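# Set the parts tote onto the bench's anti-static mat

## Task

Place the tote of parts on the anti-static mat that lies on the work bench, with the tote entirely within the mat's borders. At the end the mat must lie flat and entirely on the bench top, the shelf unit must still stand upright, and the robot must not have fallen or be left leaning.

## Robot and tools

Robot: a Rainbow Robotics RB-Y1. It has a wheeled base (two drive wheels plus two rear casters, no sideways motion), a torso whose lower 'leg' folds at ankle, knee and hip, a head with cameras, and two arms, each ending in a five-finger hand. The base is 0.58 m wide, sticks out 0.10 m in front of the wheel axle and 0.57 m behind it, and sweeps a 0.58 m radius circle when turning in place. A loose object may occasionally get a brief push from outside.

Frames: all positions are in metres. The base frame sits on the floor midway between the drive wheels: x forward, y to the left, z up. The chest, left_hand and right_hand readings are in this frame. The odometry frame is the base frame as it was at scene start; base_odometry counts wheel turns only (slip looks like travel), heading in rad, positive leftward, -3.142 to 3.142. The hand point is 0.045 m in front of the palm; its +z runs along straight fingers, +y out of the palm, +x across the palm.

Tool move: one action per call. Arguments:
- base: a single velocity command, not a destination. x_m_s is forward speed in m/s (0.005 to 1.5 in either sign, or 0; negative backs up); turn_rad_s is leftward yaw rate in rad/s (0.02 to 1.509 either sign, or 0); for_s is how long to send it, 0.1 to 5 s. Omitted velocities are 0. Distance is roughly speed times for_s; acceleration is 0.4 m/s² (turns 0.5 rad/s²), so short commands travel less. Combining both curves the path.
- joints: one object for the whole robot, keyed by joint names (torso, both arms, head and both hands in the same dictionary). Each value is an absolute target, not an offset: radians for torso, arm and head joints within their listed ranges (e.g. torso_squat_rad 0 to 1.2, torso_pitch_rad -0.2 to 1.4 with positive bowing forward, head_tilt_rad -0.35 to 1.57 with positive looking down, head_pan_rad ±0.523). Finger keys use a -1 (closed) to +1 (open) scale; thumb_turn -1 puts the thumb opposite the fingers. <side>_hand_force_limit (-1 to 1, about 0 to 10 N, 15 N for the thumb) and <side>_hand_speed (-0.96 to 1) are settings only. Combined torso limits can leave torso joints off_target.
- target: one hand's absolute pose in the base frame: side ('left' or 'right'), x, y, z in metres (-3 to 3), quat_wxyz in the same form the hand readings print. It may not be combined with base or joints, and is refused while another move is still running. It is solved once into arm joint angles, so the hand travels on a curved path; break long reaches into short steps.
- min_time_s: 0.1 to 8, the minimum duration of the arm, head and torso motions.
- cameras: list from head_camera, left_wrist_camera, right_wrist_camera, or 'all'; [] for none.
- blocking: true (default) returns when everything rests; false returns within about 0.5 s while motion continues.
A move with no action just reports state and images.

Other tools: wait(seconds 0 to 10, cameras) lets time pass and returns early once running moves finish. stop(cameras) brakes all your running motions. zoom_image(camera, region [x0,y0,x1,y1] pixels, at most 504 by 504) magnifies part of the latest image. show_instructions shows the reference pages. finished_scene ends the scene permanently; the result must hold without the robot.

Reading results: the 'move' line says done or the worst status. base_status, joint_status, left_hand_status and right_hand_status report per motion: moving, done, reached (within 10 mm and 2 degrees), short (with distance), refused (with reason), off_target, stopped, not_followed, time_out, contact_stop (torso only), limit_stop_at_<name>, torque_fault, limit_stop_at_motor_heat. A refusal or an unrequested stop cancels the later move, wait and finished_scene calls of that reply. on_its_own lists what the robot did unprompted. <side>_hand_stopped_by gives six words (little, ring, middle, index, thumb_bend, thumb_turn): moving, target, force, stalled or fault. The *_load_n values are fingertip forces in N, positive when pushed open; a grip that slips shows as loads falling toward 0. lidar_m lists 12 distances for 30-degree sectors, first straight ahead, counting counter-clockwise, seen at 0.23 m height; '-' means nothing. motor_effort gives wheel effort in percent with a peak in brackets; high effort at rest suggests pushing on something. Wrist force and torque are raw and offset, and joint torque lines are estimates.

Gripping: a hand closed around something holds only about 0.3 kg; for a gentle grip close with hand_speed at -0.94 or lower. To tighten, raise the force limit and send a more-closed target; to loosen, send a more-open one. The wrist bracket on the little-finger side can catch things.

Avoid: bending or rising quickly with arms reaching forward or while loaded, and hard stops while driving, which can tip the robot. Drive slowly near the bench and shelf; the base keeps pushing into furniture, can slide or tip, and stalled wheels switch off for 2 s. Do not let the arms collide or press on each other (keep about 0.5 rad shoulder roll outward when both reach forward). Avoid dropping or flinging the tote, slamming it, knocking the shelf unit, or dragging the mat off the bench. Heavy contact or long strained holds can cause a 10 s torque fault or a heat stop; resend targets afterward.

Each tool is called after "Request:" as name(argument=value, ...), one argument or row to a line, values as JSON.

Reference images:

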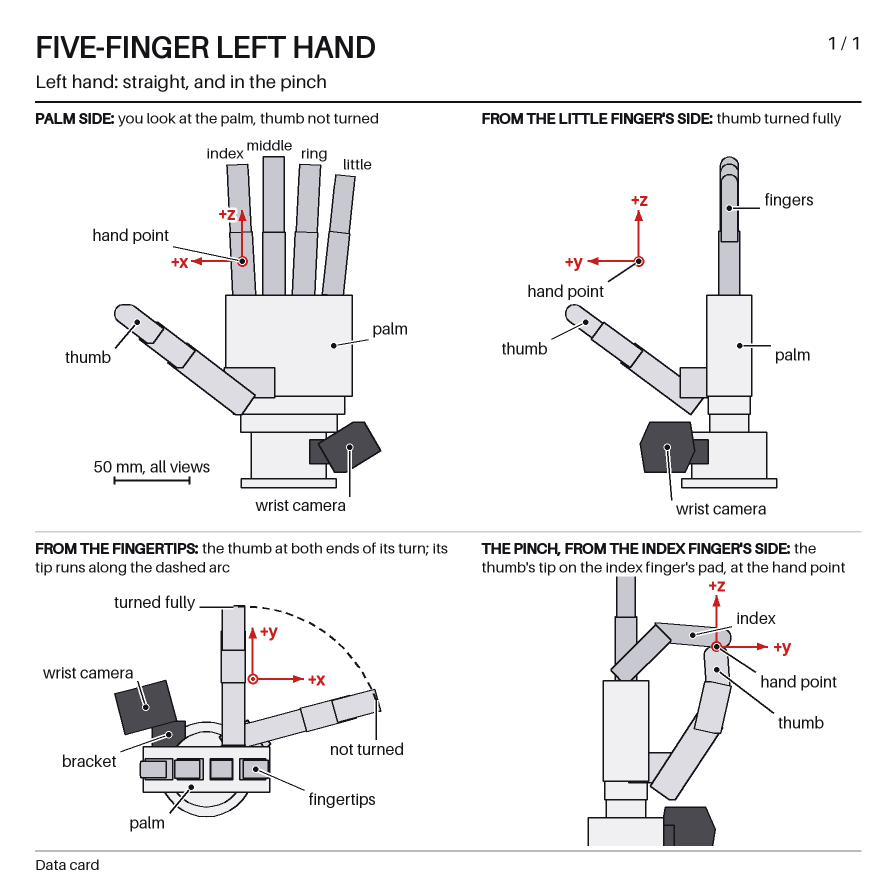

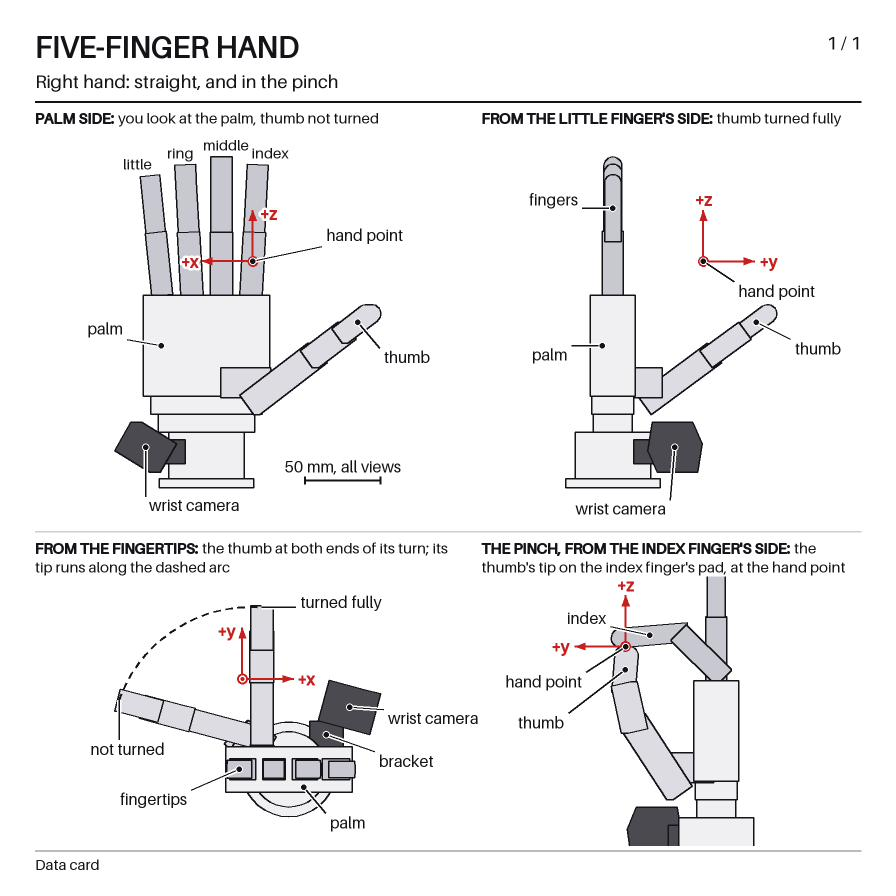

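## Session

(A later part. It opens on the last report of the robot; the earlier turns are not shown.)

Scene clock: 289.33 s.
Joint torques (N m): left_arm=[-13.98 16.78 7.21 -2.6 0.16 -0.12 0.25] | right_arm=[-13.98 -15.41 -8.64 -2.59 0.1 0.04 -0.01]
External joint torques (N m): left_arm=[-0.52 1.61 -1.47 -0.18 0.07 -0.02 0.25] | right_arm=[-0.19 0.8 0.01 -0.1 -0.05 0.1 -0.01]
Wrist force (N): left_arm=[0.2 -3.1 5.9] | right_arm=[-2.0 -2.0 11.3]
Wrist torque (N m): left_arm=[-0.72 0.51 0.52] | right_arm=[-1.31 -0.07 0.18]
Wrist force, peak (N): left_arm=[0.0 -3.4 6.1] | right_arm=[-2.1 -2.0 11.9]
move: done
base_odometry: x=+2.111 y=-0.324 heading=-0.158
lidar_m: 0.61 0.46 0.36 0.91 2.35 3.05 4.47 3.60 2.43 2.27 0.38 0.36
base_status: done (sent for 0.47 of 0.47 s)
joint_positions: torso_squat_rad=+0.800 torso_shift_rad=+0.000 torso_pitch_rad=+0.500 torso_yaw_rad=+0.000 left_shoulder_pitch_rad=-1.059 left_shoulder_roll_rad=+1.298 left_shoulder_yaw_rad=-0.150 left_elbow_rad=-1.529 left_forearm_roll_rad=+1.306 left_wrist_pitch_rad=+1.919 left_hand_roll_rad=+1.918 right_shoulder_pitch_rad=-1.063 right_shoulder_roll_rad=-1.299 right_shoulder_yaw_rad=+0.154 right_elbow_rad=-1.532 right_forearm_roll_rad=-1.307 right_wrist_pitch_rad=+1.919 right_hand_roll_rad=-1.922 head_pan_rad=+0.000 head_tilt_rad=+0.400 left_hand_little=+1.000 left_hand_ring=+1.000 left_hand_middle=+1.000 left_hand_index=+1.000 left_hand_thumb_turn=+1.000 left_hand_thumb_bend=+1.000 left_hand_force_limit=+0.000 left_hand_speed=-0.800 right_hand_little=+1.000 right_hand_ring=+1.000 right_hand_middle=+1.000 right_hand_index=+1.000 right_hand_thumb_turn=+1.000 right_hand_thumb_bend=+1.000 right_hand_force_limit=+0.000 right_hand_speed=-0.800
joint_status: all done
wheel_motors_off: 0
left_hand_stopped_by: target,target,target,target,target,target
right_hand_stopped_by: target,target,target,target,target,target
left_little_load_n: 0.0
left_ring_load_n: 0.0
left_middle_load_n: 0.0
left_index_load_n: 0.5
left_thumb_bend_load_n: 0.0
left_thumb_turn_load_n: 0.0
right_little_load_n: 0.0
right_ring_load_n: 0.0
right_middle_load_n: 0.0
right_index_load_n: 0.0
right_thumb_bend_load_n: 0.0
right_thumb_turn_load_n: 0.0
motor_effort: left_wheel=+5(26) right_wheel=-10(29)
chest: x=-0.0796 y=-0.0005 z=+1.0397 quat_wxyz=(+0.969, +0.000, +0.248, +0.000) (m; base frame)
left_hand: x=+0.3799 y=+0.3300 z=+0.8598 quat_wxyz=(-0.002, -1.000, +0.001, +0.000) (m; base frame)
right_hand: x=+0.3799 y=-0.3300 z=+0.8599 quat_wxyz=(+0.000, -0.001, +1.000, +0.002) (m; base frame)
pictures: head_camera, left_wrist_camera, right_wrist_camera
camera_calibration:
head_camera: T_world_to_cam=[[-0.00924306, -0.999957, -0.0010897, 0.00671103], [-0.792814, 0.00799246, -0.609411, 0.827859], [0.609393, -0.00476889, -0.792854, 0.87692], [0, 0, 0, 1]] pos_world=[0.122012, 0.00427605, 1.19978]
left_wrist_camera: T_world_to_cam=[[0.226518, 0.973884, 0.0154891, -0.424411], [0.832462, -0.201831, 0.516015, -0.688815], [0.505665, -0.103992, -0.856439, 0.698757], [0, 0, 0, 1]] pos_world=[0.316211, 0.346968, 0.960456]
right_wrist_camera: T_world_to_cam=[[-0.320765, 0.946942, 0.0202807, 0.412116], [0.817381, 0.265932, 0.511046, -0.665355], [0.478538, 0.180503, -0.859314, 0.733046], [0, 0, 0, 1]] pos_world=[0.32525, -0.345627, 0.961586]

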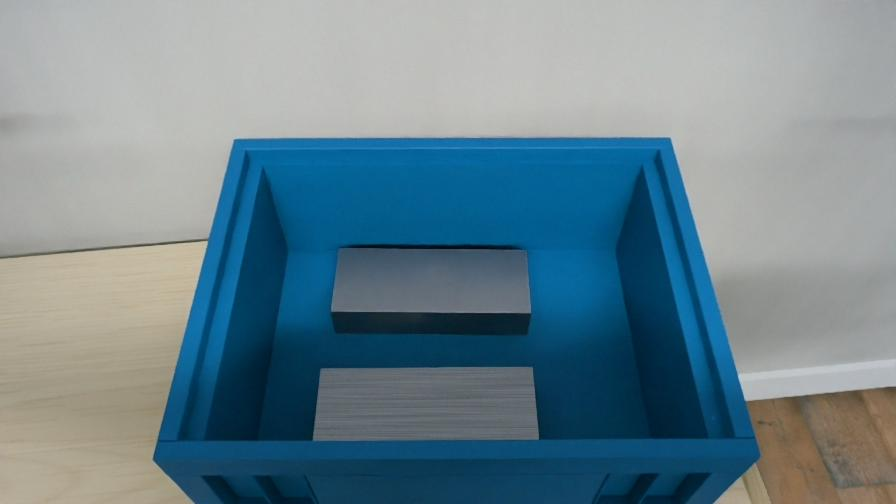

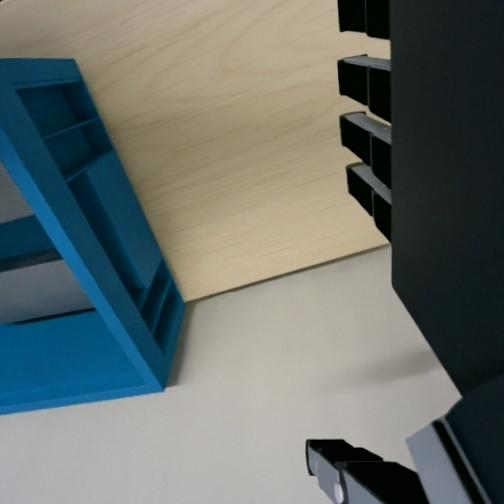

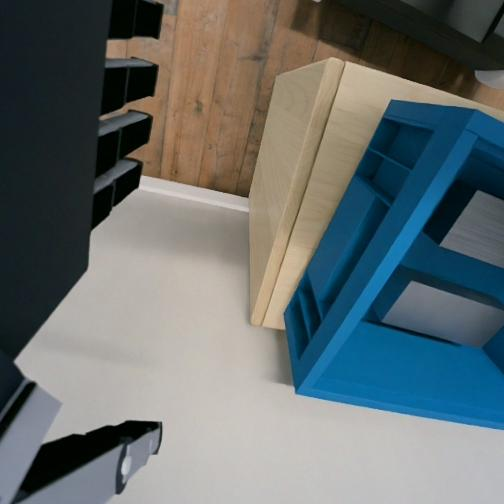

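Request:
move(
  target={"side": "left", "x": 0.483, "y": 0.31, "z": 0.84, "quat_wxyz": [0.1305, 0.9914, 0, 0]},
  min_time_s=2,
)

Request:
move(
  target={"side": "right", "x": 0.483, "y": -0.31, "z": 0.84, "quat_wxyz": [0, 0, 0.9914, 0.1305]},
  min_time_s=2,
)

Request:
move(
  joints={"left_hand_little": 0.1, "left_hand_ring": 0.1, "left_hand_middle": 0.1, "left_hand_index": 0.1, "right_hand_little": 0.1, "right_hand_ring": 0.1, "right_hand_middle": 0.1, "right_hand_index": 0.1},
  cameras=["all"],
)

Scene clock: 394.90 s.
Joint torques (N m): left_arm=[-19.07 12.06 0.87 -5 0.47 -0.18 -0.02] | right_arm=[-13.86 -15.38 -8.8 -2.53 0.19 0.03 -0.02]
External joint torques (N m): left_arm=[0.51 0.8 -1.73 0.37 -0.1 -0.2 -0.02] | right_arm=[-0.07 0.83 -0.15 -0.04 0.04 0.09 -0.02]
Wrist force (N): left_arm=[-0.2 -4.3 5.8] | right_arm=[-1.9 -1.8 11.7]
Wrist torque (N m): left_arm=[-0.78 0.56 0.39] | right_arm=[-1.31 -0.10 0.16]
Wrist force, peak (N): left_arm=[-0.3 -5.0 5.7] | right_arm=[-2.4 -2.5 12.1]
move: done
base_odometry: x=+2.111 y=-0.324 heading=-0.158
lidar_m: 0.60 0.47 0.36 0.91 2.36 3.05 4.47 3.60 2.43 2.26 0.39 0.36
base_status: not commanded
joint_positions: torso_squat_rad=+0.800 torso_shift_rad=+0.000 torso_pitch_rad=+0.500 torso_yaw_rad=+0.000 left_shoulder_pitch_rad=-1.694 left_shoulder_roll_rad=+0.961 left_shoulder_yaw_rad=-0.372 left_elbow_rad=-0.315 left_forearm_roll_rad=+1.100 left_wrist_pitch_rad=+1.703 left_hand_roll_rad=+1.305 right_shoulder_pitch_rad=-1.063 right_shoulder_roll_rad=-1.299 right_shoulder_yaw_rad=+0.154 right_elbow_rad=-1.532 right_forearm_roll_rad=-1.307 right_wrist_pitch_rad=+1.919 right_hand_roll_rad=-1.922 head_pan_rad=+0.000 head_tilt_rad=+0.400 left_hand_little=+1.000 left_hand_ring=+1.000 left_hand_middle=+1.000 left_hand_index=+1.000 left_hand_thumb_turn=+1.000 left_hand_thumb_bend=+1.000 left_hand_force_limit=+0.000 left_hand_speed=-0.800 right_hand_little=+1.000 right_hand_ring=+1.000 right_hand_middle=+1.000 right_hand_index=+1.000 right_hand_thumb_turn=+1.000 right_hand_thumb_bend=+1.000 right_hand_force_limit=+0.000 right_hand_speed=-0.800
joint_status: all done
wheel_motors_off: 0
left_hand_stopped_by: target,target,target,target,target,target
right_hand_stopped_by: target,target,target,target,target,target
left_little_load_n: 0.0
left_ring_load_n: 0.0
left_middle_load_n: 0.0
left_index_load_n: 0.0
left_thumb_bend_load_n: 0.0
left_thumb_turn_load_n: 0.0
right_little_load_n: 0.0
right_ring_load_n: 0.0
right_middle_load_n: 0.0
right_index_load_n: 0.5
right_thumb_bend_load_n: 0.0
right_thumb_turn_load_n: 0.0
motor_effort: left_wheel=+3(7) right_wheel=-11(14)
chest: x=-0.0796 y=-0.0005 z=+1.0397 quat_wxyz=(+0.969, +0.000, +0.247, +0.000) (m; base frame)
left_hand: x=+0.4822 y=+0.3097 z=+0.8400 quat_wxyz=(-0.127, -0.992, -0.003, -0.007) (m; base frame)
left_hand_status: reached (checked arc, planned for 2.0 s): 1 mm and 0.9 deg off.
right_hand: x=+0.3799 y=-0.3300 z=+0.8599 quat_wxyz=(+0.000, -0.001, +1.000, +0.002) (m; base frame)
pictures: none

Scene clock: 397.23 s.
Joint torques (N m): left_arm=[-19.57 11.99 1.66 -5.12 0.63 -0.15 -0.03] | right_arm=[-20.28 -11.48 -1.94 -4.95 -0.22 0.14 0.11]
External joint torques (N m): left_arm=[0.01 0.73 -0.94 0.22 0.05 -0.17 -0.03] | right_arm=[-0.13 0.23 0.45 0.41 0.11 0.07 0.1]
Wrist force (N): left_arm=[-0.2 -4.7 5.6] | right_arm=[-1.7 -3.4 11.4]
Wrist torque (N m): left_arm=[-0.84 0.54 0.42] | right_arm=[-1.37 -0.09 0.22]
Wrist force, peak (N): left_arm=[-0.1 -4.3 6.3] | right_arm=[-2.1 -3.0 12.1]
move: done
base_odometry: x=+2.111 y=-0.324 heading=-0.158
lidar_m: 0.61 0.46 0.37 0.91 2.35 3.05 4.48 3.61 2.43 2.26 0.38 0.35
base_status: not commanded
joint_positions: torso_squat_rad=+0.800 torso_shift_rad=+0.000 torso_pitch_rad=+0.500 torso_yaw_rad=+0.000 left_shoulder_pitch_rad=-1.694 left_shoulder_roll_rad=+0.961 left_shoulder_yaw_rad=-0.372 left_elbow_rad=-0.315 left_forearm_roll_rad=+1.100 left_wrist_pitch_rad=+1.703 left_hand_roll_rad=+1.305 right_shoulder_pitch_rad=-1.695 right_shoulder_roll_rad=-0.961 right_shoulder_yaw_rad=+0.375 right_elbow_rad=-0.320 right_forearm_roll_rad=-1.102 right_wrist_pitch_rad=+1.705 right_hand_roll_rad=-1.309 head_pan_rad=+0.000 head_tilt_rad=+0.400 left_hand_little=+1.000 left_hand_ring=+1.000 left_hand_middle=+1.000 left_hand_index=+1.000 left_hand_thumb_turn=+1.000 left_hand_thumb_bend=+1.000 left_hand_force_limit=+0.000 left_hand_speed=-0.800 right_hand_little=+1.000 right_hand_ring=+1.000 right_hand_middle=+1.000 right_hand_index=+1.000 right_hand_thumb_turn=+1.000 right_hand_thumb_bend=+1.000 right_hand_force_limit=+0.000 right_hand_speed=-0.800
joint_status: all done
wheel_motors_off: 0
left_hand_stopped_by: target,target,target,target,target,target
right_hand_stopped_by: target,target,target,target,target,target
left_little_load_n: 0.0
left_ring_load_n: 0.0
left_middle_load_n: 0.0
left_index_load_n: -0.5
left_thumb_bend_load_n: 0.0
left_thumb_turn_load_n: 0.0
right_little_load_n: 0.0
right_ring_load_n: 0.0
right_middle_load_n: 0.0
right_index_load_n: 0.5
right_thumb_bend_load_n: 0.0
right_thumb_turn_load_n: -0.5
motor_effort: left_wheel=+6(7) right_wheel=-12(13)
chest: x=-0.0796 y=-0.0005 z=+1.0397 quat_wxyz=(+0.969, +0.000, +0.247, +0.000) (m; base frame)
left_hand: x=+0.4822 y=+0.3097 z=+0.8400 quat_wxyz=(-0.127, -0.992, -0.003, -0.007) (m; base frame)
right_hand: x=+0.4823 y=-0.3097 z=+0.8400 quat_wxyz=(+0.006, +0.003, +0.992, +0.128) (m; base frame)
right_hand_status: reached (checked arc, planned for 2.0 s): 1 mm and 0.9 deg off.
pictures: none

Scene clock: 399.33 s.
Joint torques (N m): left_arm=[-19.78 12.51 0.77 -5.19 0.73 -0.01 0.07] | right_arm=[-20.39 -11.31 -1.74 -5 -0.18 0.29 0.15]
External joint torques (N m): left_arm=[-0.2 1.25 -1.85 0.15 0.15 -0.04 0.07] | right_arm=[-0.23 0.39 0.65 0.32 0.16 0.22 0.15]
Wrist force (N): left_arm=[-0.1 -4.8 6.2] | right_arm=[-1.9 -2.8 11.7]
Wrist torque (N m): left_arm=[-0.88 0.54 0.38] | right_arm=[-1.33 -0.09 0.22]
Wrist force, peak (N): left_arm=[-0.1 -4.8 6.2] | right_arm=[-1.8 -3.2 11.9]
move: done
base_odometry: x=+2.111 y=-0.324 heading=-0.158
lidar_m: 0.61 0.47 0.36 0.91 2.35 3.04 4.47 3.59 2.43 2.27 0.38 0.36
base_status: not commanded
joint_positions: torso_squat_rad=+0.800 torso_shift_rad=+0.000 torso_pitch_rad=+0.500 torso_yaw_rad=+0.000 left_shoulder_pitch_rad=-1.694 left_shoulder_roll_rad=+0.961 left_shoulder_yaw_rad=-0.372 left_elbow_rad=-0.315 left_forearm_roll_rad=+1.100 left_wrist_pitch_rad=+1.703 left_hand_roll_rad=+1.305 right_shoulder_pitch_rad=-1.695 right_shoulder_roll_rad=-0.961 right_shoulder_yaw_rad=+0.375 right_elbow_rad=-0.320 right_forearm_roll_rad=-1.102 right_wrist_pitch_rad=+1.705 right_hand_roll_rad=-1.309 head_pan_rad=+0.000 head_tilt_rad=+0.400 left_hand_little=+0.100 left_hand_ring=+0.100 left_hand_middle=+0.100 left_hand_index=+0.100 left_hand_thumb_turn=+1.000 left_hand_thumb_bend=+1.000 left_hand_force_limit=+0.000 left_hand_speed=-0.800 right_hand_little=+0.100 right_hand_ring=+0.100 right_hand_middle=+0.100 right_hand_index=+0.100 right_hand_thumb_turn=+1.000 right_hand_thumb_bend=+1.000 right_hand_force_limit=+0.000 right_hand_speed=-0.800
joint_status: all done
wheel_motors_off: 0
left_hand_stopped_by: target,target,target,target,target,target
right_hand_stopped_by: target,target,target,target,target,target
left_little_load_n: 0.0
left_ring_load_n: 0.0
left_middle_load_n: 0.0
left_index_load_n: 0.0
left_thumb_bend_load_n: 0.0
left_thumb_turn_load_n: 0.0
right_little_load_n: 0.5
right_ring_load_n: 0.0
right_middle_load_n: 0.0
right_index_load_n: 0.0
right_thumb_bend_load_n: 0.0
right_thumb_turn_load_n: 0.0
motor_effort: left_wheel=+4(7) right_wheel=-11(14)
chest: x=-0.0796 y=-0.0005 z=+1.0397 quat_wxyz=(+0.969, +0.000, +0.247, +0.000) (m; base frame)
left_hand: x=+0.4822 y=+0.3097 z=+0.8400 quat_wxyz=(-0.127, -0.992, -0.003, -0.007) (m; base frame)
right_hand: x=+0.4823 y=-0.3097 z=+0.8400 quat_wxyz=(+0.006, +0.003, +0.992, +0.128) (m; base frame)
pictures: head_camera, left_wrist_camera, right_wrist_camera
camera_calibration:
head_camera: T_world_to_cam=[[-0.00924266, -0.999957, -0.00109044, 0.00671187], [-0.792766, 0.00799221, -0.609474, 0.827929], [0.609456, -0.0047687, -0.792805, 0.876854], [0, 0, 0, 1]] pos_world=[0.122012, 0.00427605, 1.19978]
left_wrist_camera: T_world_to_cam=[[0.220326, 0.948983, -0.225582, -0.21437], [0.826371, -0.0587286, 0.560055, -0.846137], [0.518235, -0.309809, -0.797152, 0.635796], [0, 0, 0, 1]] pos_world=[0.416963, 0.350717, 0.932351]
right_wrist_camera: T_world_to_cam=[[-0.315486, 0.914634, 0.252811, 0.218247], [0.812367, 0.122629, 0.570107, -0.835828], [0.490437, 0.385236, -0.781706, 0.655809], [0, 0, 0, 1]] pos_world=[0.42622, -0.349761, 0.933986]

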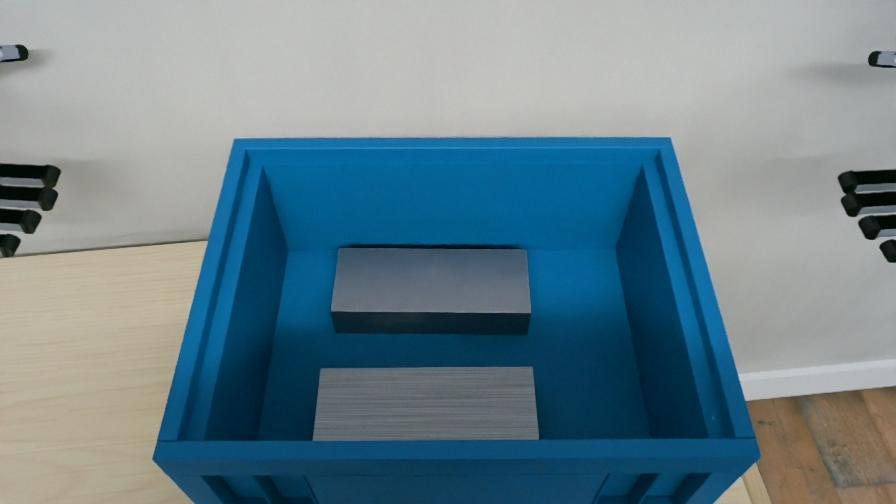

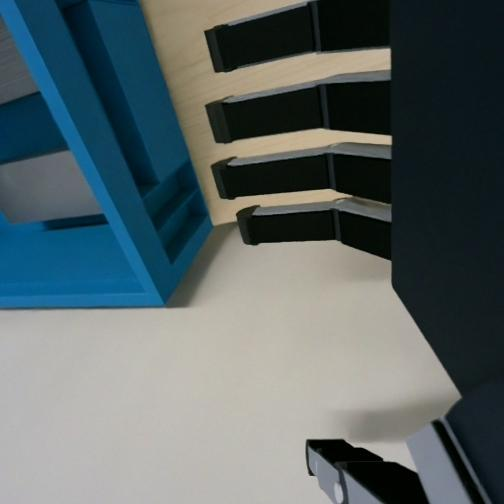

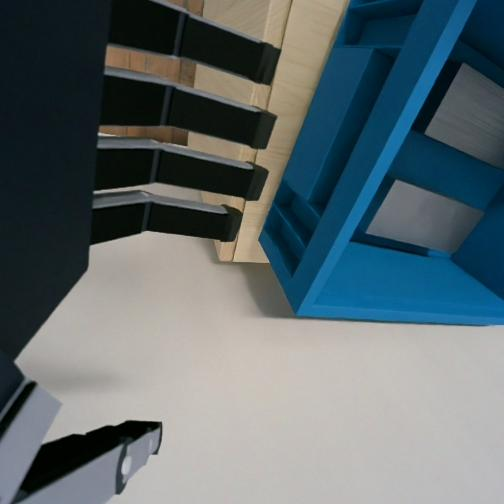

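Request:
move(
  base={"x_m_s": 0.1, "for_s": 0.5},
)

Request:
move(
  target={"side": "left", "x": 0.422, "y": 0.27, "z": 0.79, "quat_wxyz": [0.1305, 0.9914, 0, 0]},
  min_time_s=2,
)

Request:
move(
  target={"side": "right", "x": 0.422, "y": -0.275, "z": 0.79, "quat_wxyz": [0, 0, 0.9914, 0.1305]},
  min_time_s=2,
  cameras=["all"],
)

Scene clock: 424.00 s.
Joint torques (N m): left_arm=[-30.12 -8.96 7.39 -15.83 6.58 -15.65 2.57] | right_arm=[-20.06 -10.9 -1.87 -5.45 -0.5 0.13 0.18]
External joint torques (N m): left_arm=[-10.61 -20.24 4.79 -10.51 6 -15.69 2.57] | right_arm=[0.13 0.78 0.53 -0.12 -0.16 0.06 0.18]
Wrist force (N): left_arm=[-87.0 -17.5 -23.3] | right_arm=[-1.6 -3.2 11.2]
Wrist torque (N m): left_arm=[-0.96 5.62 -1.41] | right_arm=[-1.32 -0.11 0.22]
Wrist force, peak (N): left_arm=[-101.3 -21.3 -31.9] | right_arm=[-2.0 -3.6 11.7]
move: done
base_odometry: x=+2.160 y=-0.332 heading=-0.155
lidar_m: 0.56 0.47 0.34 0.90 2.36 3.06 4.59 3.58 2.43 2.26 0.32 0.35
base_status: done (sent for 0.5 of 0.5 s)
joint_positions: torso_squat_rad=+0.800 torso_shift_rad=-0.001 torso_pitch_rad=+0.497 torso_yaw_rad=+0.001 left_shoulder_pitch_rad=-1.692 left_shoulder_roll_rad=+0.966 left_shoulder_yaw_rad=-0.374 left_elbow_rad=-0.313 left_forearm_roll_rad=+1.098 left_wrist_pitch_rad=+1.707 left_hand_roll_rad=+1.305 right_shoulder_pitch_rad=-1.695 right_shoulder_roll_rad=-0.961 right_shoulder_yaw_rad=+0.375 right_elbow_rad=-0.320 right_forearm_roll_rad=-1.102 right_wrist_pitch_rad=+1.705 right_hand_roll_rad=-1.309 head_pan_rad=+0.000 head_tilt_rad=+0.400 left_hand_little=+0.100 left_hand_ring=+0.100 left_hand_middle=+0.100 left_hand_index=+0.100 left_hand_thumb_turn=+0.887 left_hand_thumb_bend=+0.991 left_hand_force_limit=+0.000 left_hand_speed=-0.800 right_hand_little=+0.100 right_hand_ring=+0.100 right_hand_middle=+0.100 right_hand_index=+0.100 right_hand_thumb_turn=+1.000 right_hand_thumb_bend=+1.000 right_hand_force_limit=+0.000 right_hand_speed=-0.800
joint_status: not commanded
wheel_motors_off: 0
left_hand_stopped_by: target,target,target,target,target,target
right_hand_stopped_by: target,target,target,target,target,target
left_little_load_n: 0.0
left_ring_load_n: 0.0
left_middle_load_n: 0.0
left_index_load_n: 0.5
left_thumb_bend_load_n: -38.0
left_thumb_turn_load_n: -38.0
right_little_load_n: 0.0
right_ring_load_n: 0.0
right_middle_load_n: 0.5
right_index_load_n: 0.0
right_thumb_bend_load_n: 0.0
right_thumb_turn_load_n: 0.0
motor_effort: left_wheel=+36(42) right_wheel=-7(28)
chest: x=-0.0810 y=-0.0003 z=+1.0400 quat_wxyz=(+0.969, +0.000, +0.246, +0.001) (m; base frame)
left_hand: x=+0.4784 y=+0.3150 z=+0.8407 quat_wxyz=(-0.126, -0.992, -0.007, -0.005) (m; base frame)
right_hand: x=+0.4818 y=-0.3087 z=+0.8417 quat_wxyz=(+0.008, +0.002, +0.992, +0.128) (m; base frame)
pictures: none

Scene clock: 426.33 s.
Joint torques (N m): left_arm=[-15.24 16.15 7.38 -5.1 0.63 0.13 0.23] | right_arm=[-20.45 -11.09 -1.7 -5.41 -0.37 0.27 0.17]
External joint torques (N m): left_arm=[0.58 1.7 0.07 -0.51 0.03 0.3 0.23] | right_arm=[-0.28 0.61 0.69 -0.09 -0.02 0.2 0.17]
Wrist force (N): left_arm=[0.7 -4.7 5.4] | right_arm=[-1.8 -2.9 11.4]
Wrist torque (N m): left_arm=[-0.82 0.42 0.57] | right_arm=[-1.31 -0.08 0.24]
Wrist force, peak (N): left_arm=[-85.2 -18.6 -33.8] | right_arm=[-1.8 -3.1 11.9]
move: done
base_odometry: x=+2.161 y=-0.332 heading=-0.156
lidar_m: 0.56 0.48 0.34 0.90 2.36 3.05 4.59 3.59 2.43 2.26 0.32 0.34
base_status: not commanded
joint_positions: torso_squat_rad=+0.800 torso_shift_rad=+0.000 torso_pitch_rad=+0.500 torso_yaw_rad=+0.000 left_shoulder_pitch_rad=-1.112 left_shoulder_roll_rad=+1.034 left_shoulder_yaw_rad=-0.174 left_elbow_rad=-1.187 left_forearm_roll_rad=+1.251 left_wrist_pitch_rad=+1.744 left_hand_roll_rad=+1.736 right_shoulder_pitch_rad=-1.695 right_shoulder_roll_rad=-0.961 right_shoulder_yaw_rad=+0.375 right_elbow_rad=-0.320 right_forearm_roll_rad=-1.102 right_wrist_pitch_rad=+1.705 right_hand_roll_rad=-1.309 head_pan_rad=+0.000 head_tilt_rad=+0.400 left_hand_little=+0.100 left_hand_ring=+0.100 left_hand_middle=+0.100 left_hand_index=+0.100 left_hand_thumb_turn=+0.790 left_hand_thumb_bend=+1.000 left_hand_force_limit=+0.000 left_hand_speed=-0.800 right_hand_little=+0.100 right_hand_ring=+0.100 right_hand_middle=+0.100 right_hand_index=+0.100 right_hand_thumb_turn=+1.000 right_hand_thumb_bend=+1.000 right_hand_force_limit=+0.000 right_hand_speed=-0.800
joint_status: all done
wheel_motors_off: 0
left_hand_stopped_by: target,target,target,target,target,target
right_hand_stopped_by: target,target,target,target,target,target
left_little_load_n: 0.0
left_ring_load_n: 0.0
left_middle_load_n: 0.0
left_index_load_n: 0.0
left_thumb_bend_load_n: 0.0
left_thumb_turn_load_n: 0.0
right_little_load_n: 0.0
right_ring_load_n: 0.0
right_middle_load_n: 0.0
right_index_load_n: 0.0
right_thumb_bend_load_n: 0.0
right_thumb_turn_load_n: 0.0
motor_effort: left_wheel=+7(38) right_wheel=-3(7)
chest: x=-0.0797 y=-0.0005 z=+1.0397 quat_wxyz=(+0.969, +0.000, +0.247, +0.000) (m; base frame)
left_hand: x=+0.4230 y=+0.2688 z=+0.7886 quat_wxyz=(-0.131, -0.991, +0.001, +0.003) (m; base frame)
left_hand_status: reached (checked arc, planned for 2.0 s): 2 mm and 0.4 deg off.
right_hand: x=+0.4822 y=-0.3097 z=+0.8401 quat_wxyz=(+0.007, +0.003, +0.992, +0.128) (m; base frame)
pictures: none

Scene clock: 428.67 s.
Joint torques (N m): left_arm=[-15.17 16.9 7.54 -4.97 0.71 -0.01 0.08] | right_arm=[-15.78 -15.19 -8.27 -4.97 -0.7 0.17 0.02]
External joint torques (N m): left_arm=[0.66 2.45 0.23 -0.38 0.11 0.16 0.08] | right_arm=[0.27 0.39 -1.03 -0.42 -0.34 0.3 0.02]
Wrist force (N): left_arm=[0.2 -5.0 5.7] | right_arm=[-2.1 -3.1 11.4]
Wrist torque (N m): left_arm=[-0.85 0.50 0.54] | right_arm=[-1.31 -0.06 0.14]
Wrist force, peak (N): left_arm=[0.3 -5.1 6.0] | right_arm=[-2.0 -3.7 11.8]
move: done
base_odometry: x=+2.161 y=-0.332 heading=-0.156
lidar_m: 0.56 0.47 0.34 0.90 2.37 3.06 4.59 3.58 2.43 2.26 0.33 0.34
base_status: not commanded
joint_positions: torso_squat_rad=+0.800 torso_shift_rad=+0.000 torso_pitch_rad=+0.500 torso_yaw_rad=+0.000 left_shoulder_pitch_rad=-1.112 left_shoulder_roll_rad=+1.034 left_shoulder_yaw_rad=-0.174 left_elbow_rad=-1.187 left_forearm_roll_rad=+1.251 left_wrist_pitch_rad=+1.744 left_hand_roll_rad=+1.736 right_shoulder_pitch_rad=-1.105 right_shoulder_roll_rad=-1.047 right_shoulder_yaw_rad=+0.170 right_elbow_rad=-1.189 right_forearm_roll_rad=-1.259 right_wrist_pitch_rad=+1.743 right_hand_roll_rad=-1.730 head_pan_rad=+0.000 head_tilt_rad=+0.400 left_hand_little=+0.100 left_hand_ring=+0.100 left_hand_middle=+0.100 left_hand_index=+0.100 left_hand_thumb_turn=+0.790 left_hand_thumb_bend=+1.000 left_hand_force_limit=+0.000 left_hand_speed=-0.800 right_hand_little=+0.100 right_hand_ring=+0.100 right_hand_middle=+0.100 right_hand_index=+0.100 right_hand_thumb_turn=+1.000 right_hand_thumb_bend=+1.000 right_hand_force_limit=+0.000 right_hand_speed=-0.800
joint_status: all done
wheel_motors_off: 0
left_hand_stopped_by: target,target,target,target,target,target
right_hand_stopped_by: target,target,target,target,target,target
left_little_load_n: 0.0
left_ring_load_n: 0.0
left_middle_load_n: 0.0
left_index_load_n: 0.0
left_thumb_bend_load_n: 0.0
left_thumb_turn_load_n: 0.0
right_little_load_n: 0.0
right_ring_load_n: 0.0
right_middle_load_n: 0.0
right_index_load_n: 0.0
right_thumb_bend_load_n: 0.0
right_thumb_turn_load_n: 0.0
motor_effort: left_wheel=+4(8) right_wheel=-3(5)
chest: x=-0.0797 y=-0.0005 z=+1.0397 quat_wxyz=(+0.969, +0.000, +0.247, +0.000) (m; base frame)
left_hand: x=+0.4230 y=+0.2688 z=+0.7886 quat_wxyz=(-0.131, -0.991, +0.001, +0.003) (m; base frame)
right_hand: x=+0.4219 y=-0.2748 z=+0.7900 quat_wxyz=(-0.001, -0.001, +0.991, +0.131) (m; base frame)
right_hand_status: reached (checked arc, planned for 2.0 s): 0 mm and 0.1 deg off.
pictures: head_camera, left_wrist_camera, right_wrist_camera
camera_calibration:
head_camera: T_world_to_cam=[[-0.00924258, -0.999957, -0.00109171, 0.00671165], [-0.792681, 0.00799226, -0.609585, 0.827954], [0.609567, -0.00476876, -0.79272, 0.876939], [0, 0, 0, 1]] pos_world=[0.121812, 0.00427605, 1.19988]
left_wrist_camera: T_world_to_cam=[[0.22679, 0.944661, -0.237026, -0.166564], [0.835477, -0.0636228, 0.54583, -0.762159], [0.500545, -0.321819, -0.803672, 0.628737], [0, 0, 0, 1]] pos_world=[0.359831, 0.311195, 0.881828]
right_wrist_camera: T_world_to_cam=[[-0.319618, 0.910184, 0.263458, 0.172098], [0.819259, 0.125749, 0.559466, -0.756244], [0.476087, 0.394655, -0.785868, 0.644868], [0, 0, 0, 1]] pos_world=[0.367552, -0.316045, 0.884533]

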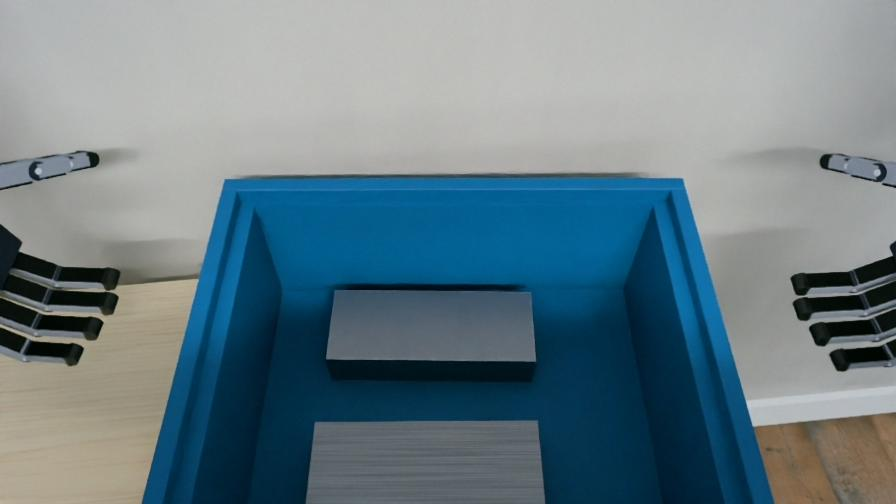

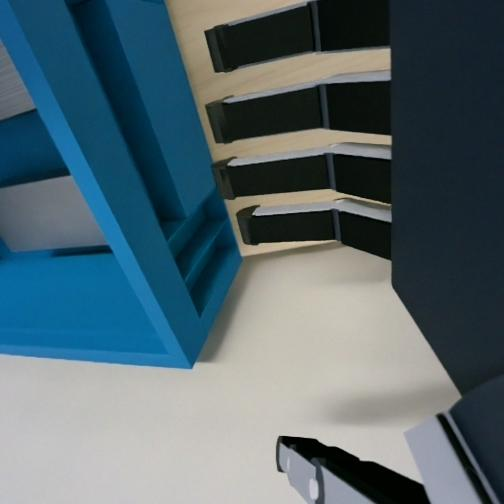

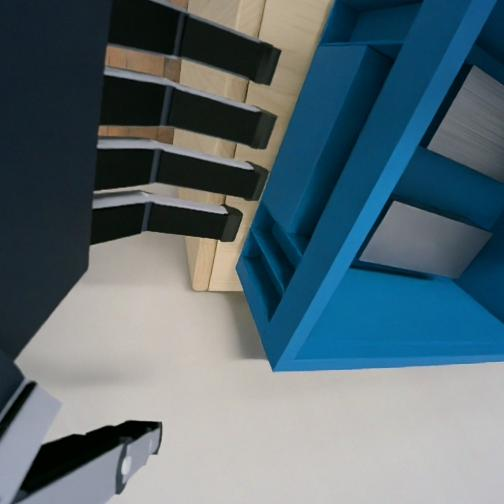

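Request:
zoom_image(
  camera="left_wrist_camera",
  region=[40, 0, 290, 380],
)

Request:
zoom_image(
  camera="right_wrist_camera",
  region=[190, 0, 440, 380],
)

Scaled by 1.326 from the camera's 504x504 image, which has a finer 720x720 frame.

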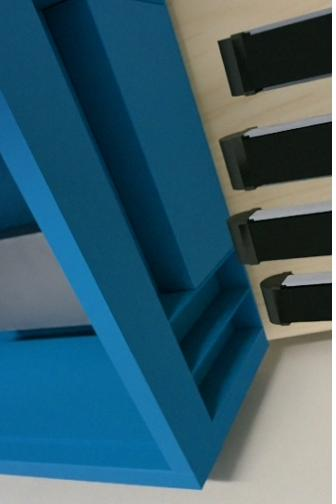

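Scaled by 1.326 from the camera's 504x504 image, which has a finer 720x720 frame.

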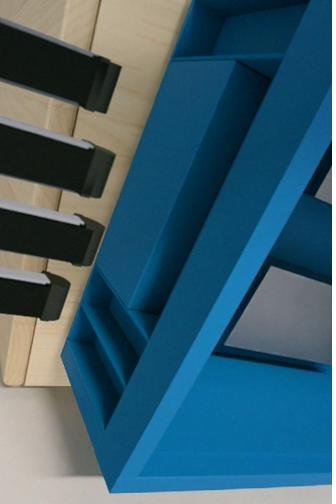

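Request:
move(
  joints={"left_hand_thumb_turn": 1.0},
)

Request:
move(
  target={"side": "left", "x": 0.420, "y": 0.240, "z": 0.7335, "quat_wxyz": [0.1305, 0.9914, 0, 0]},
  min_time_s=2,
)

Request:
move(
  target={"side": "right", "x": 0.426, "y": -0.246, "z": 0.7335, "quat_wxyz": [0, 0, 0.9914, 0.1305]},
  min_time_s=2,
  cameras=["all"],
)

Request:
zoom_image(
  camera="left_wrist_camera",
  region=[60, 0, 310, 380],
)

Request:
zoom_image(
  camera="right_wrist_camera",
  region=[190, 0, 440, 380],
)

Scene clock: 510.77 s.
Joint torques (N m): left_arm=[-15.21 16.86 7.14 -5.1 0.67 0.11 0.13] | right_arm=[-15.5 -15.2 -8.27 -5.12 -0.71 0.03 0.04]
External joint torques (N m): left_arm=[0.61 2.41 -0.17 -0.52 0.07 0.28 0.13] | right_arm=[0.55 0.38 -1.02 -0.56 -0.35 0.16 0.04]
Wrist force (N): left_arm=[0.7 -5.0 5.3] | right_arm=[-2.2 -3.5 11.5]
Wrist torque (N m): left_arm=[-0.87 0.39 0.60] | right_arm=[-1.42 -0.04 0.10]
Wrist force, peak (N): left_arm=[0.7 -5.0 6.2] | right_arm=[-2.1 -3.6 12.0]
move: off_target
base_odometry: x=+2.161 y=-0.332 heading=-0.156
lidar_m: 0.56 0.48 0.34 0.90 2.37 3.05 4.59 3.58 2.43 2.27 0.32 0.34
base_status: not commanded
joint_positions: torso_squat_rad=+0.800 torso_shift_rad=+0.000 torso_pitch_rad=+0.500 torso_yaw_rad=+0.000 left_shoulder_pitch_rad=-1.112 left_shoulder_roll_rad=+1.034 left_shoulder_yaw_rad=-0.174 left_elbow_rad=-1.187 left_forearm_roll_rad=+1.251 left_wrist_pitch_rad=+1.744 left_hand_roll_rad=+1.736 right_shoulder_pitch_rad=-1.105 right_shoulder_roll_rad=-1.047 right_shoulder_yaw_rad=+0.170 right_elbow_rad=-1.189 right_forearm_roll_rad=-1.259 right_wrist_pitch_rad=+1.743 right_hand_roll_rad=-1.730 head_pan_rad=+0.000 head_tilt_rad=+0.400 left_hand_little=+0.100 left_hand_ring=+0.100 left_hand_middle=+0.100 left_hand_index=+0.100 left_hand_thumb_turn=+0.790 left_hand_thumb_bend=+1.000 left_hand_force_limit=+0.000 left_hand_speed=-0.800 right_hand_little=+0.100 right_hand_ring=+0.100 right_hand_middle=+0.100 right_hand_index=+0.100 right_hand_thumb_turn=+1.000 right_hand_thumb_bend=+1.000 right_hand_force_limit=+0.000 right_hand_speed=-0.800
joint_status: left_hand_thumb_turn off_target (ended at +0.790, target +1.000)
wheel_motors_off: 0
left_hand_stopped_by: target,target,target,target,target,target
right_hand_stopped_by: target,target,target,target,target,target
left_little_load_n: 0.0
left_ring_load_n: 0.0
left_middle_load_n: 0.0
left_index_load_n: 0.0
left_thumb_bend_load_n: 0.0
left_thumb_turn_load_n: 0.0
right_little_load_n: 0.0
right_ring_load_n: 0.0
right_middle_load_n: 0.0
right_index_load_n: 0.0
right_thumb_bend_load_n: 0.0
right_thumb_turn_load_n: 0.0
motor_effort: left_wheel=+6(6) right_wheel=-3(4)
chest: x=-0.0797 y=-0.0005 z=+1.0397 quat_wxyz=(+0.969, +0.000, +0.247, +0.000) (m; base frame)
left_hand: x=+0.4230 y=+0.2688 z=+0.7886 quat_wxyz=(-0.131, -0.991, +0.001, +0.003) (m; base frame)
right_hand: x=+0.4219 y=-0.2748 z=+0.7900 quat_wxyz=(-0.001, -0.001, +0.991, +0.131) (m; base frame)
pictures: none

Scene clock: 513.10 s.
Joint torques (N m): left_arm=[-14.15 13.33 5.82 -5.71 0.63 -0.48 0.26] | right_arm=[-15.8 -15.14 -8.19 -5.07 -0.79 0.09 0.05]
External joint torques (N m): left_arm=[1.55 -0.16 -1.44 -0.74 0.03 -0.28 0.26] | right_arm=[0.25 0.43 -0.95 -0.52 -0.43 0.22 0.04]
Wrist force (N): left_arm=[0.7 -4.8 5.6] | right_arm=[-1.3 -3.3 11.4]
Wrist torque (N m): left_arm=[-0.83 0.40 0.58] | right_arm=[-1.39 -0.20 0.18]
Wrist force, peak (N): left_arm=[0.0 -5.4 6.0] | right_arm=[-2.3 -3.1 11.9]
move: done
base_odometry: x=+2.161 y=-0.332 heading=-0.156
lidar_m: 0.56 0.48 0.34 0.90 2.37 3.05 4.60 3.59 2.44 2.26 0.32 0.34
base_status: not commanded
joint_positions: torso_squat_rad=+0.800 torso_shift_rad=+0.000 torso_pitch_rad=+0.500 torso_yaw_rad=+0.000 left_shoulder_pitch_rad=-1.043 left_shoulder_roll_rad=+0.944 left_shoulder_yaw_rad=-0.217 left_elbow_rad=-1.217 left_forearm_roll_rad=+1.189 left_wrist_pitch_rad=+1.628 left_hand_roll_rad=+1.771 right_shoulder_pitch_rad=-1.105 right_shoulder_roll_rad=-1.047 right_shoulder_yaw_rad=+0.170 right_elbow_rad=-1.189 right_forearm_roll_rad=-1.259 right_wrist_pitch_rad=+1.743 right_hand_roll_rad=-1.730 head_pan_rad=+0.000 head_tilt_rad=+0.400 left_hand_little=+0.100 left_hand_ring=+0.100 left_hand_middle=+0.100 left_hand_index=+0.100 left_hand_thumb_turn=+0.790 left_hand_thumb_bend=+1.000 left_hand_force_limit=+0.000 left_hand_speed=-0.800 right_hand_little=+0.100 right_hand_ring=+0.100 right_hand_middle=+0.100 right_hand_index=+0.100 right_hand_thumb_turn=+1.000 right_hand_thumb_bend=+1.000 right_hand_force_limit=+0.000 right_hand_speed=-0.800
joint_status: all done
wheel_motors_off: 0
left_hand_stopped_by: target,target,target,target,target,target
right_hand_stopped_by: target,target,target,target,target,target
left_little_load_n: 0.0
left_ring_load_n: 0.0
left_middle_load_n: 0.0
left_index_load_n: 0.0
left_thumb_bend_load_n: -0.5
left_thumb_turn_load_n: 0.0
right_little_load_n: 0.0
right_ring_load_n: 0.0
right_middle_load_n: 0.0
right_index_load_n: 0.0
right_thumb_bend_load_n: 0.0
right_thumb_turn_load_n: 0.0
motor_effort: left_wheel=+5(7) right_wheel=-3(6)
chest: x=-0.0797 y=-0.0005 z=+1.0397 quat_wxyz=(+0.969, +0.000, +0.247, +0.000) (m; base frame)
left_hand: x=+0.4197 y=+0.2401 z=+0.7338 quat_wxyz=(-0.130, -0.991, +0.000, +0.000) (m; base frame)
left_hand_status: reached (checked arc, planned for 2.0 s): 0 mm and 0.1 deg off.
right_hand: x=+0.4219 y=-0.2748 z=+0.7900 quat_wxyz=(-0.001, -0.001, +0.991, +0.131) (m; base frame)
pictures: none

Scene clock: 515.43 s.
Joint torques (N m): left_arm=[-14.76 14.02 5.46 -5.76 0.53 -0.56 0.36] | right_arm=[-15.4 -12.57 -5.97 -4.51 -0.16 -0.03 -0.05]
External joint torques (N m): left_arm=[0.94 0.53 -1.79 -0.79 -0.07 -0.36 0.36] | right_arm=[1.01 1.94 1 0.46 0.19 0.11 -0.05]
Wrist force (N): left_arm=[0.0 -5.0 5.8] | right_arm=[-2.1 -2.9 11.4]
Wrist torque (N m): left_arm=[-0.90 0.51 0.53] | right_arm=[-1.32 -0.06 0.13]
Wrist force, peak (N): left_arm=[0.5 -5.2 6.0] | right_arm=[-2.0 -2.9 12.1]
move: done
base_odometry: x=+2.161 y=-0.332 heading=-0.156
lidar_m: 0.56 0.47 0.34 0.90 2.36 3.06 4.59 3.58 2.43 2.26 0.32 0.34
base_status: not commanded
joint_positions: torso_squat_rad=+0.800 torso_shift_rad=+0.000 torso_pitch_rad=+0.500 torso_yaw_rad=+0.000 left_shoulder_pitch_rad=-1.043 left_shoulder_roll_rad=+0.944 left_shoulder_yaw_rad=-0.217 left_elbow_rad=-1.217 left_forearm_roll_rad=+1.189 left_wrist_pitch_rad=+1.628 left_hand_roll_rad=+1.771 right_shoulder_pitch_rad=-1.072 right_shoulder_roll_rad=-0.943 right_shoulder_yaw_rad=+0.227 right_elbow_rad=-1.164 right_forearm_roll_rad=-1.187 right_wrist_pitch_rad=+1.624 right_hand_roll_rad=-1.740 head_pan_rad=+0.000 head_tilt_rad=+0.400 left_hand_little=+0.100 left_hand_ring=+0.100 left_hand_middle=+0.100 left_hand_index=+0.100 left_hand_thumb_turn=+0.790 left_hand_thumb_bend=+1.000 left_hand_force_limit=+0.000 left_hand_speed=-0.800 right_hand_little=+0.100 right_hand_ring=+0.100 right_hand_middle=+0.100 right_hand_index=+0.100 right_hand_thumb_turn=+1.000 right_hand_thumb_bend=+1.000 right_hand_force_limit=+0.000 right_hand_speed=-0.800
joint_status: all done
wheel_motors_off: 0
left_hand_stopped_by: target,target,target,target,target,target
right_hand_stopped_by: target,target,target,target,target,target
left_little_load_n: 0.0
left_ring_load_n: 0.0
left_middle_load_n: 0.0
left_index_load_n: 0.5
left_thumb_bend_load_n: 0.0
left_thumb_turn_load_n: 0.0
right_little_load_n: 0.0
right_ring_load_n: 0.0
right_middle_load_n: 0.0
right_index_load_n: 0.0
right_thumb_bend_load_n: 0.0
right_thumb_turn_load_n: 0.0
motor_effort: left_wheel=+5(7) right_wheel=-2(5)
chest: x=-0.0797 y=-0.0005 z=+1.0397 quat_wxyz=(+0.969, +0.000, +0.247, +0.000) (m; base frame)
left_hand: x=+0.4197 y=+0.2401 z=+0.7338 quat_wxyz=(-0.130, -0.991, +0.000, +0.000) (m; base frame)
right_hand: x=+0.4255 y=-0.2460 z=+0.7338 quat_wxyz=(+0.001, +0.000, +0.992, +0.130) (m; base frame)
right_hand_status: reached (checked arc, planned for 2.0 s): 1 mm and 0.1 deg off.
pictures: head_camera, left_wrist_camera, right_wrist_camera
camera_calibration:
head_camera: T_world_to_cam=[[-0.00924258, -0.999957, -0.00109171, 0.00671165], [-0.792681, 0.00799226, -0.609585, 0.827954], [0.609567, -0.00476876, -0.79272, 0.876939], [0, 0, 0, 1]] pos_world=[0.121812, 0.00427605, 1.19988]
left_wrist_camera: T_world_to_cam=[[0.224592, 0.94607, -0.233475, -0.153754], [0.832576, -0.0618064, 0.550452, -0.734002], [0.506335, -0.318012, -0.801556, 0.572222], [0, 0, 0, 1]] pos_world=[0.355908, 0.28207, 0.826803]
right_wrist_camera: T_world_to_cam=[[-0.318697, 0.911409, 0.26032, 0.164073], [0.817595, 0.125378, 0.561978, -0.732599], [0.479554, 0.391937, -0.78512, 0.584947], [0, 0, 0, 1]] pos_world=[0.370745, -0.286948, 0.828247]

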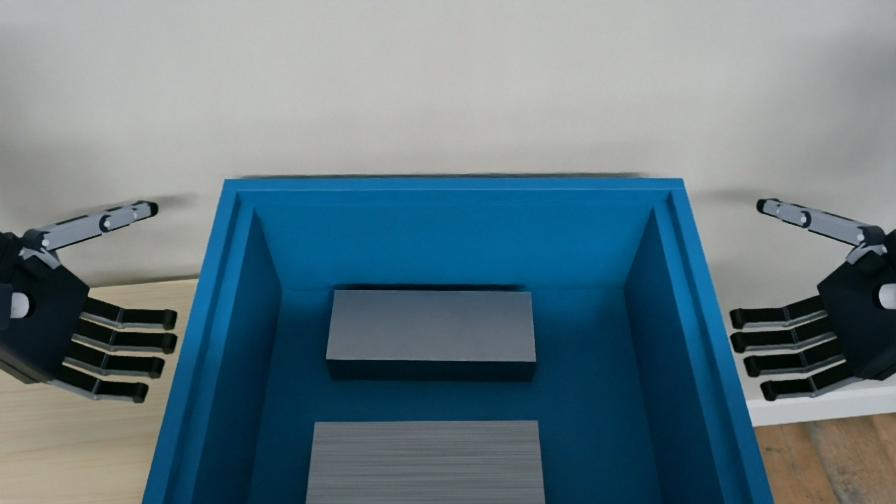

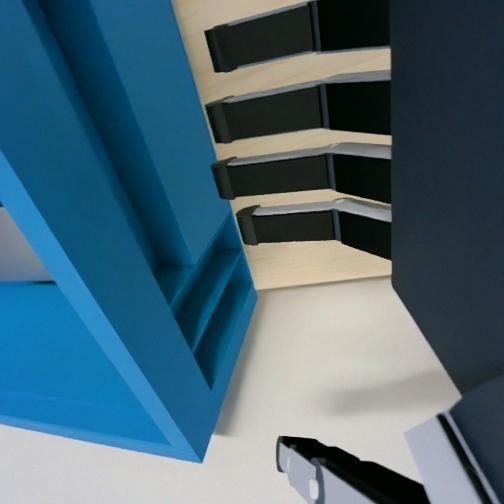

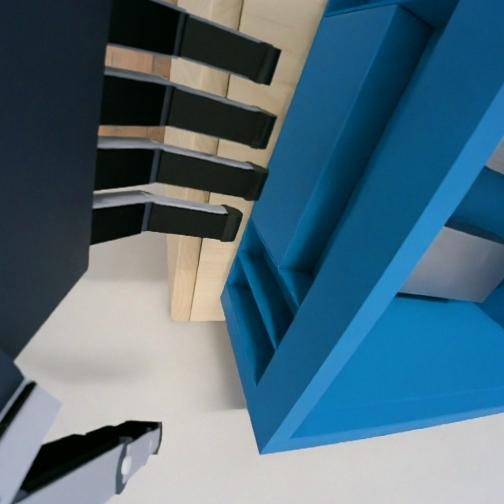

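Scaled by 1.326 from the camera's 504x504 image, which has a finer 720x720 frame.

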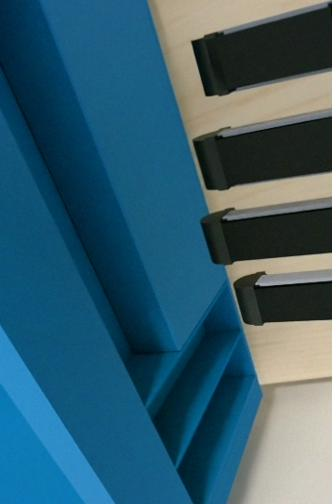

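Scaled by 1.326 from the camera's 504x504 image, which has a finer 720x720 frame.

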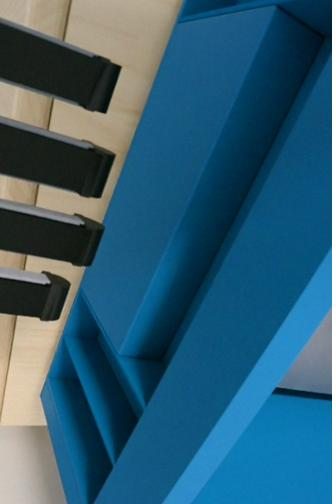

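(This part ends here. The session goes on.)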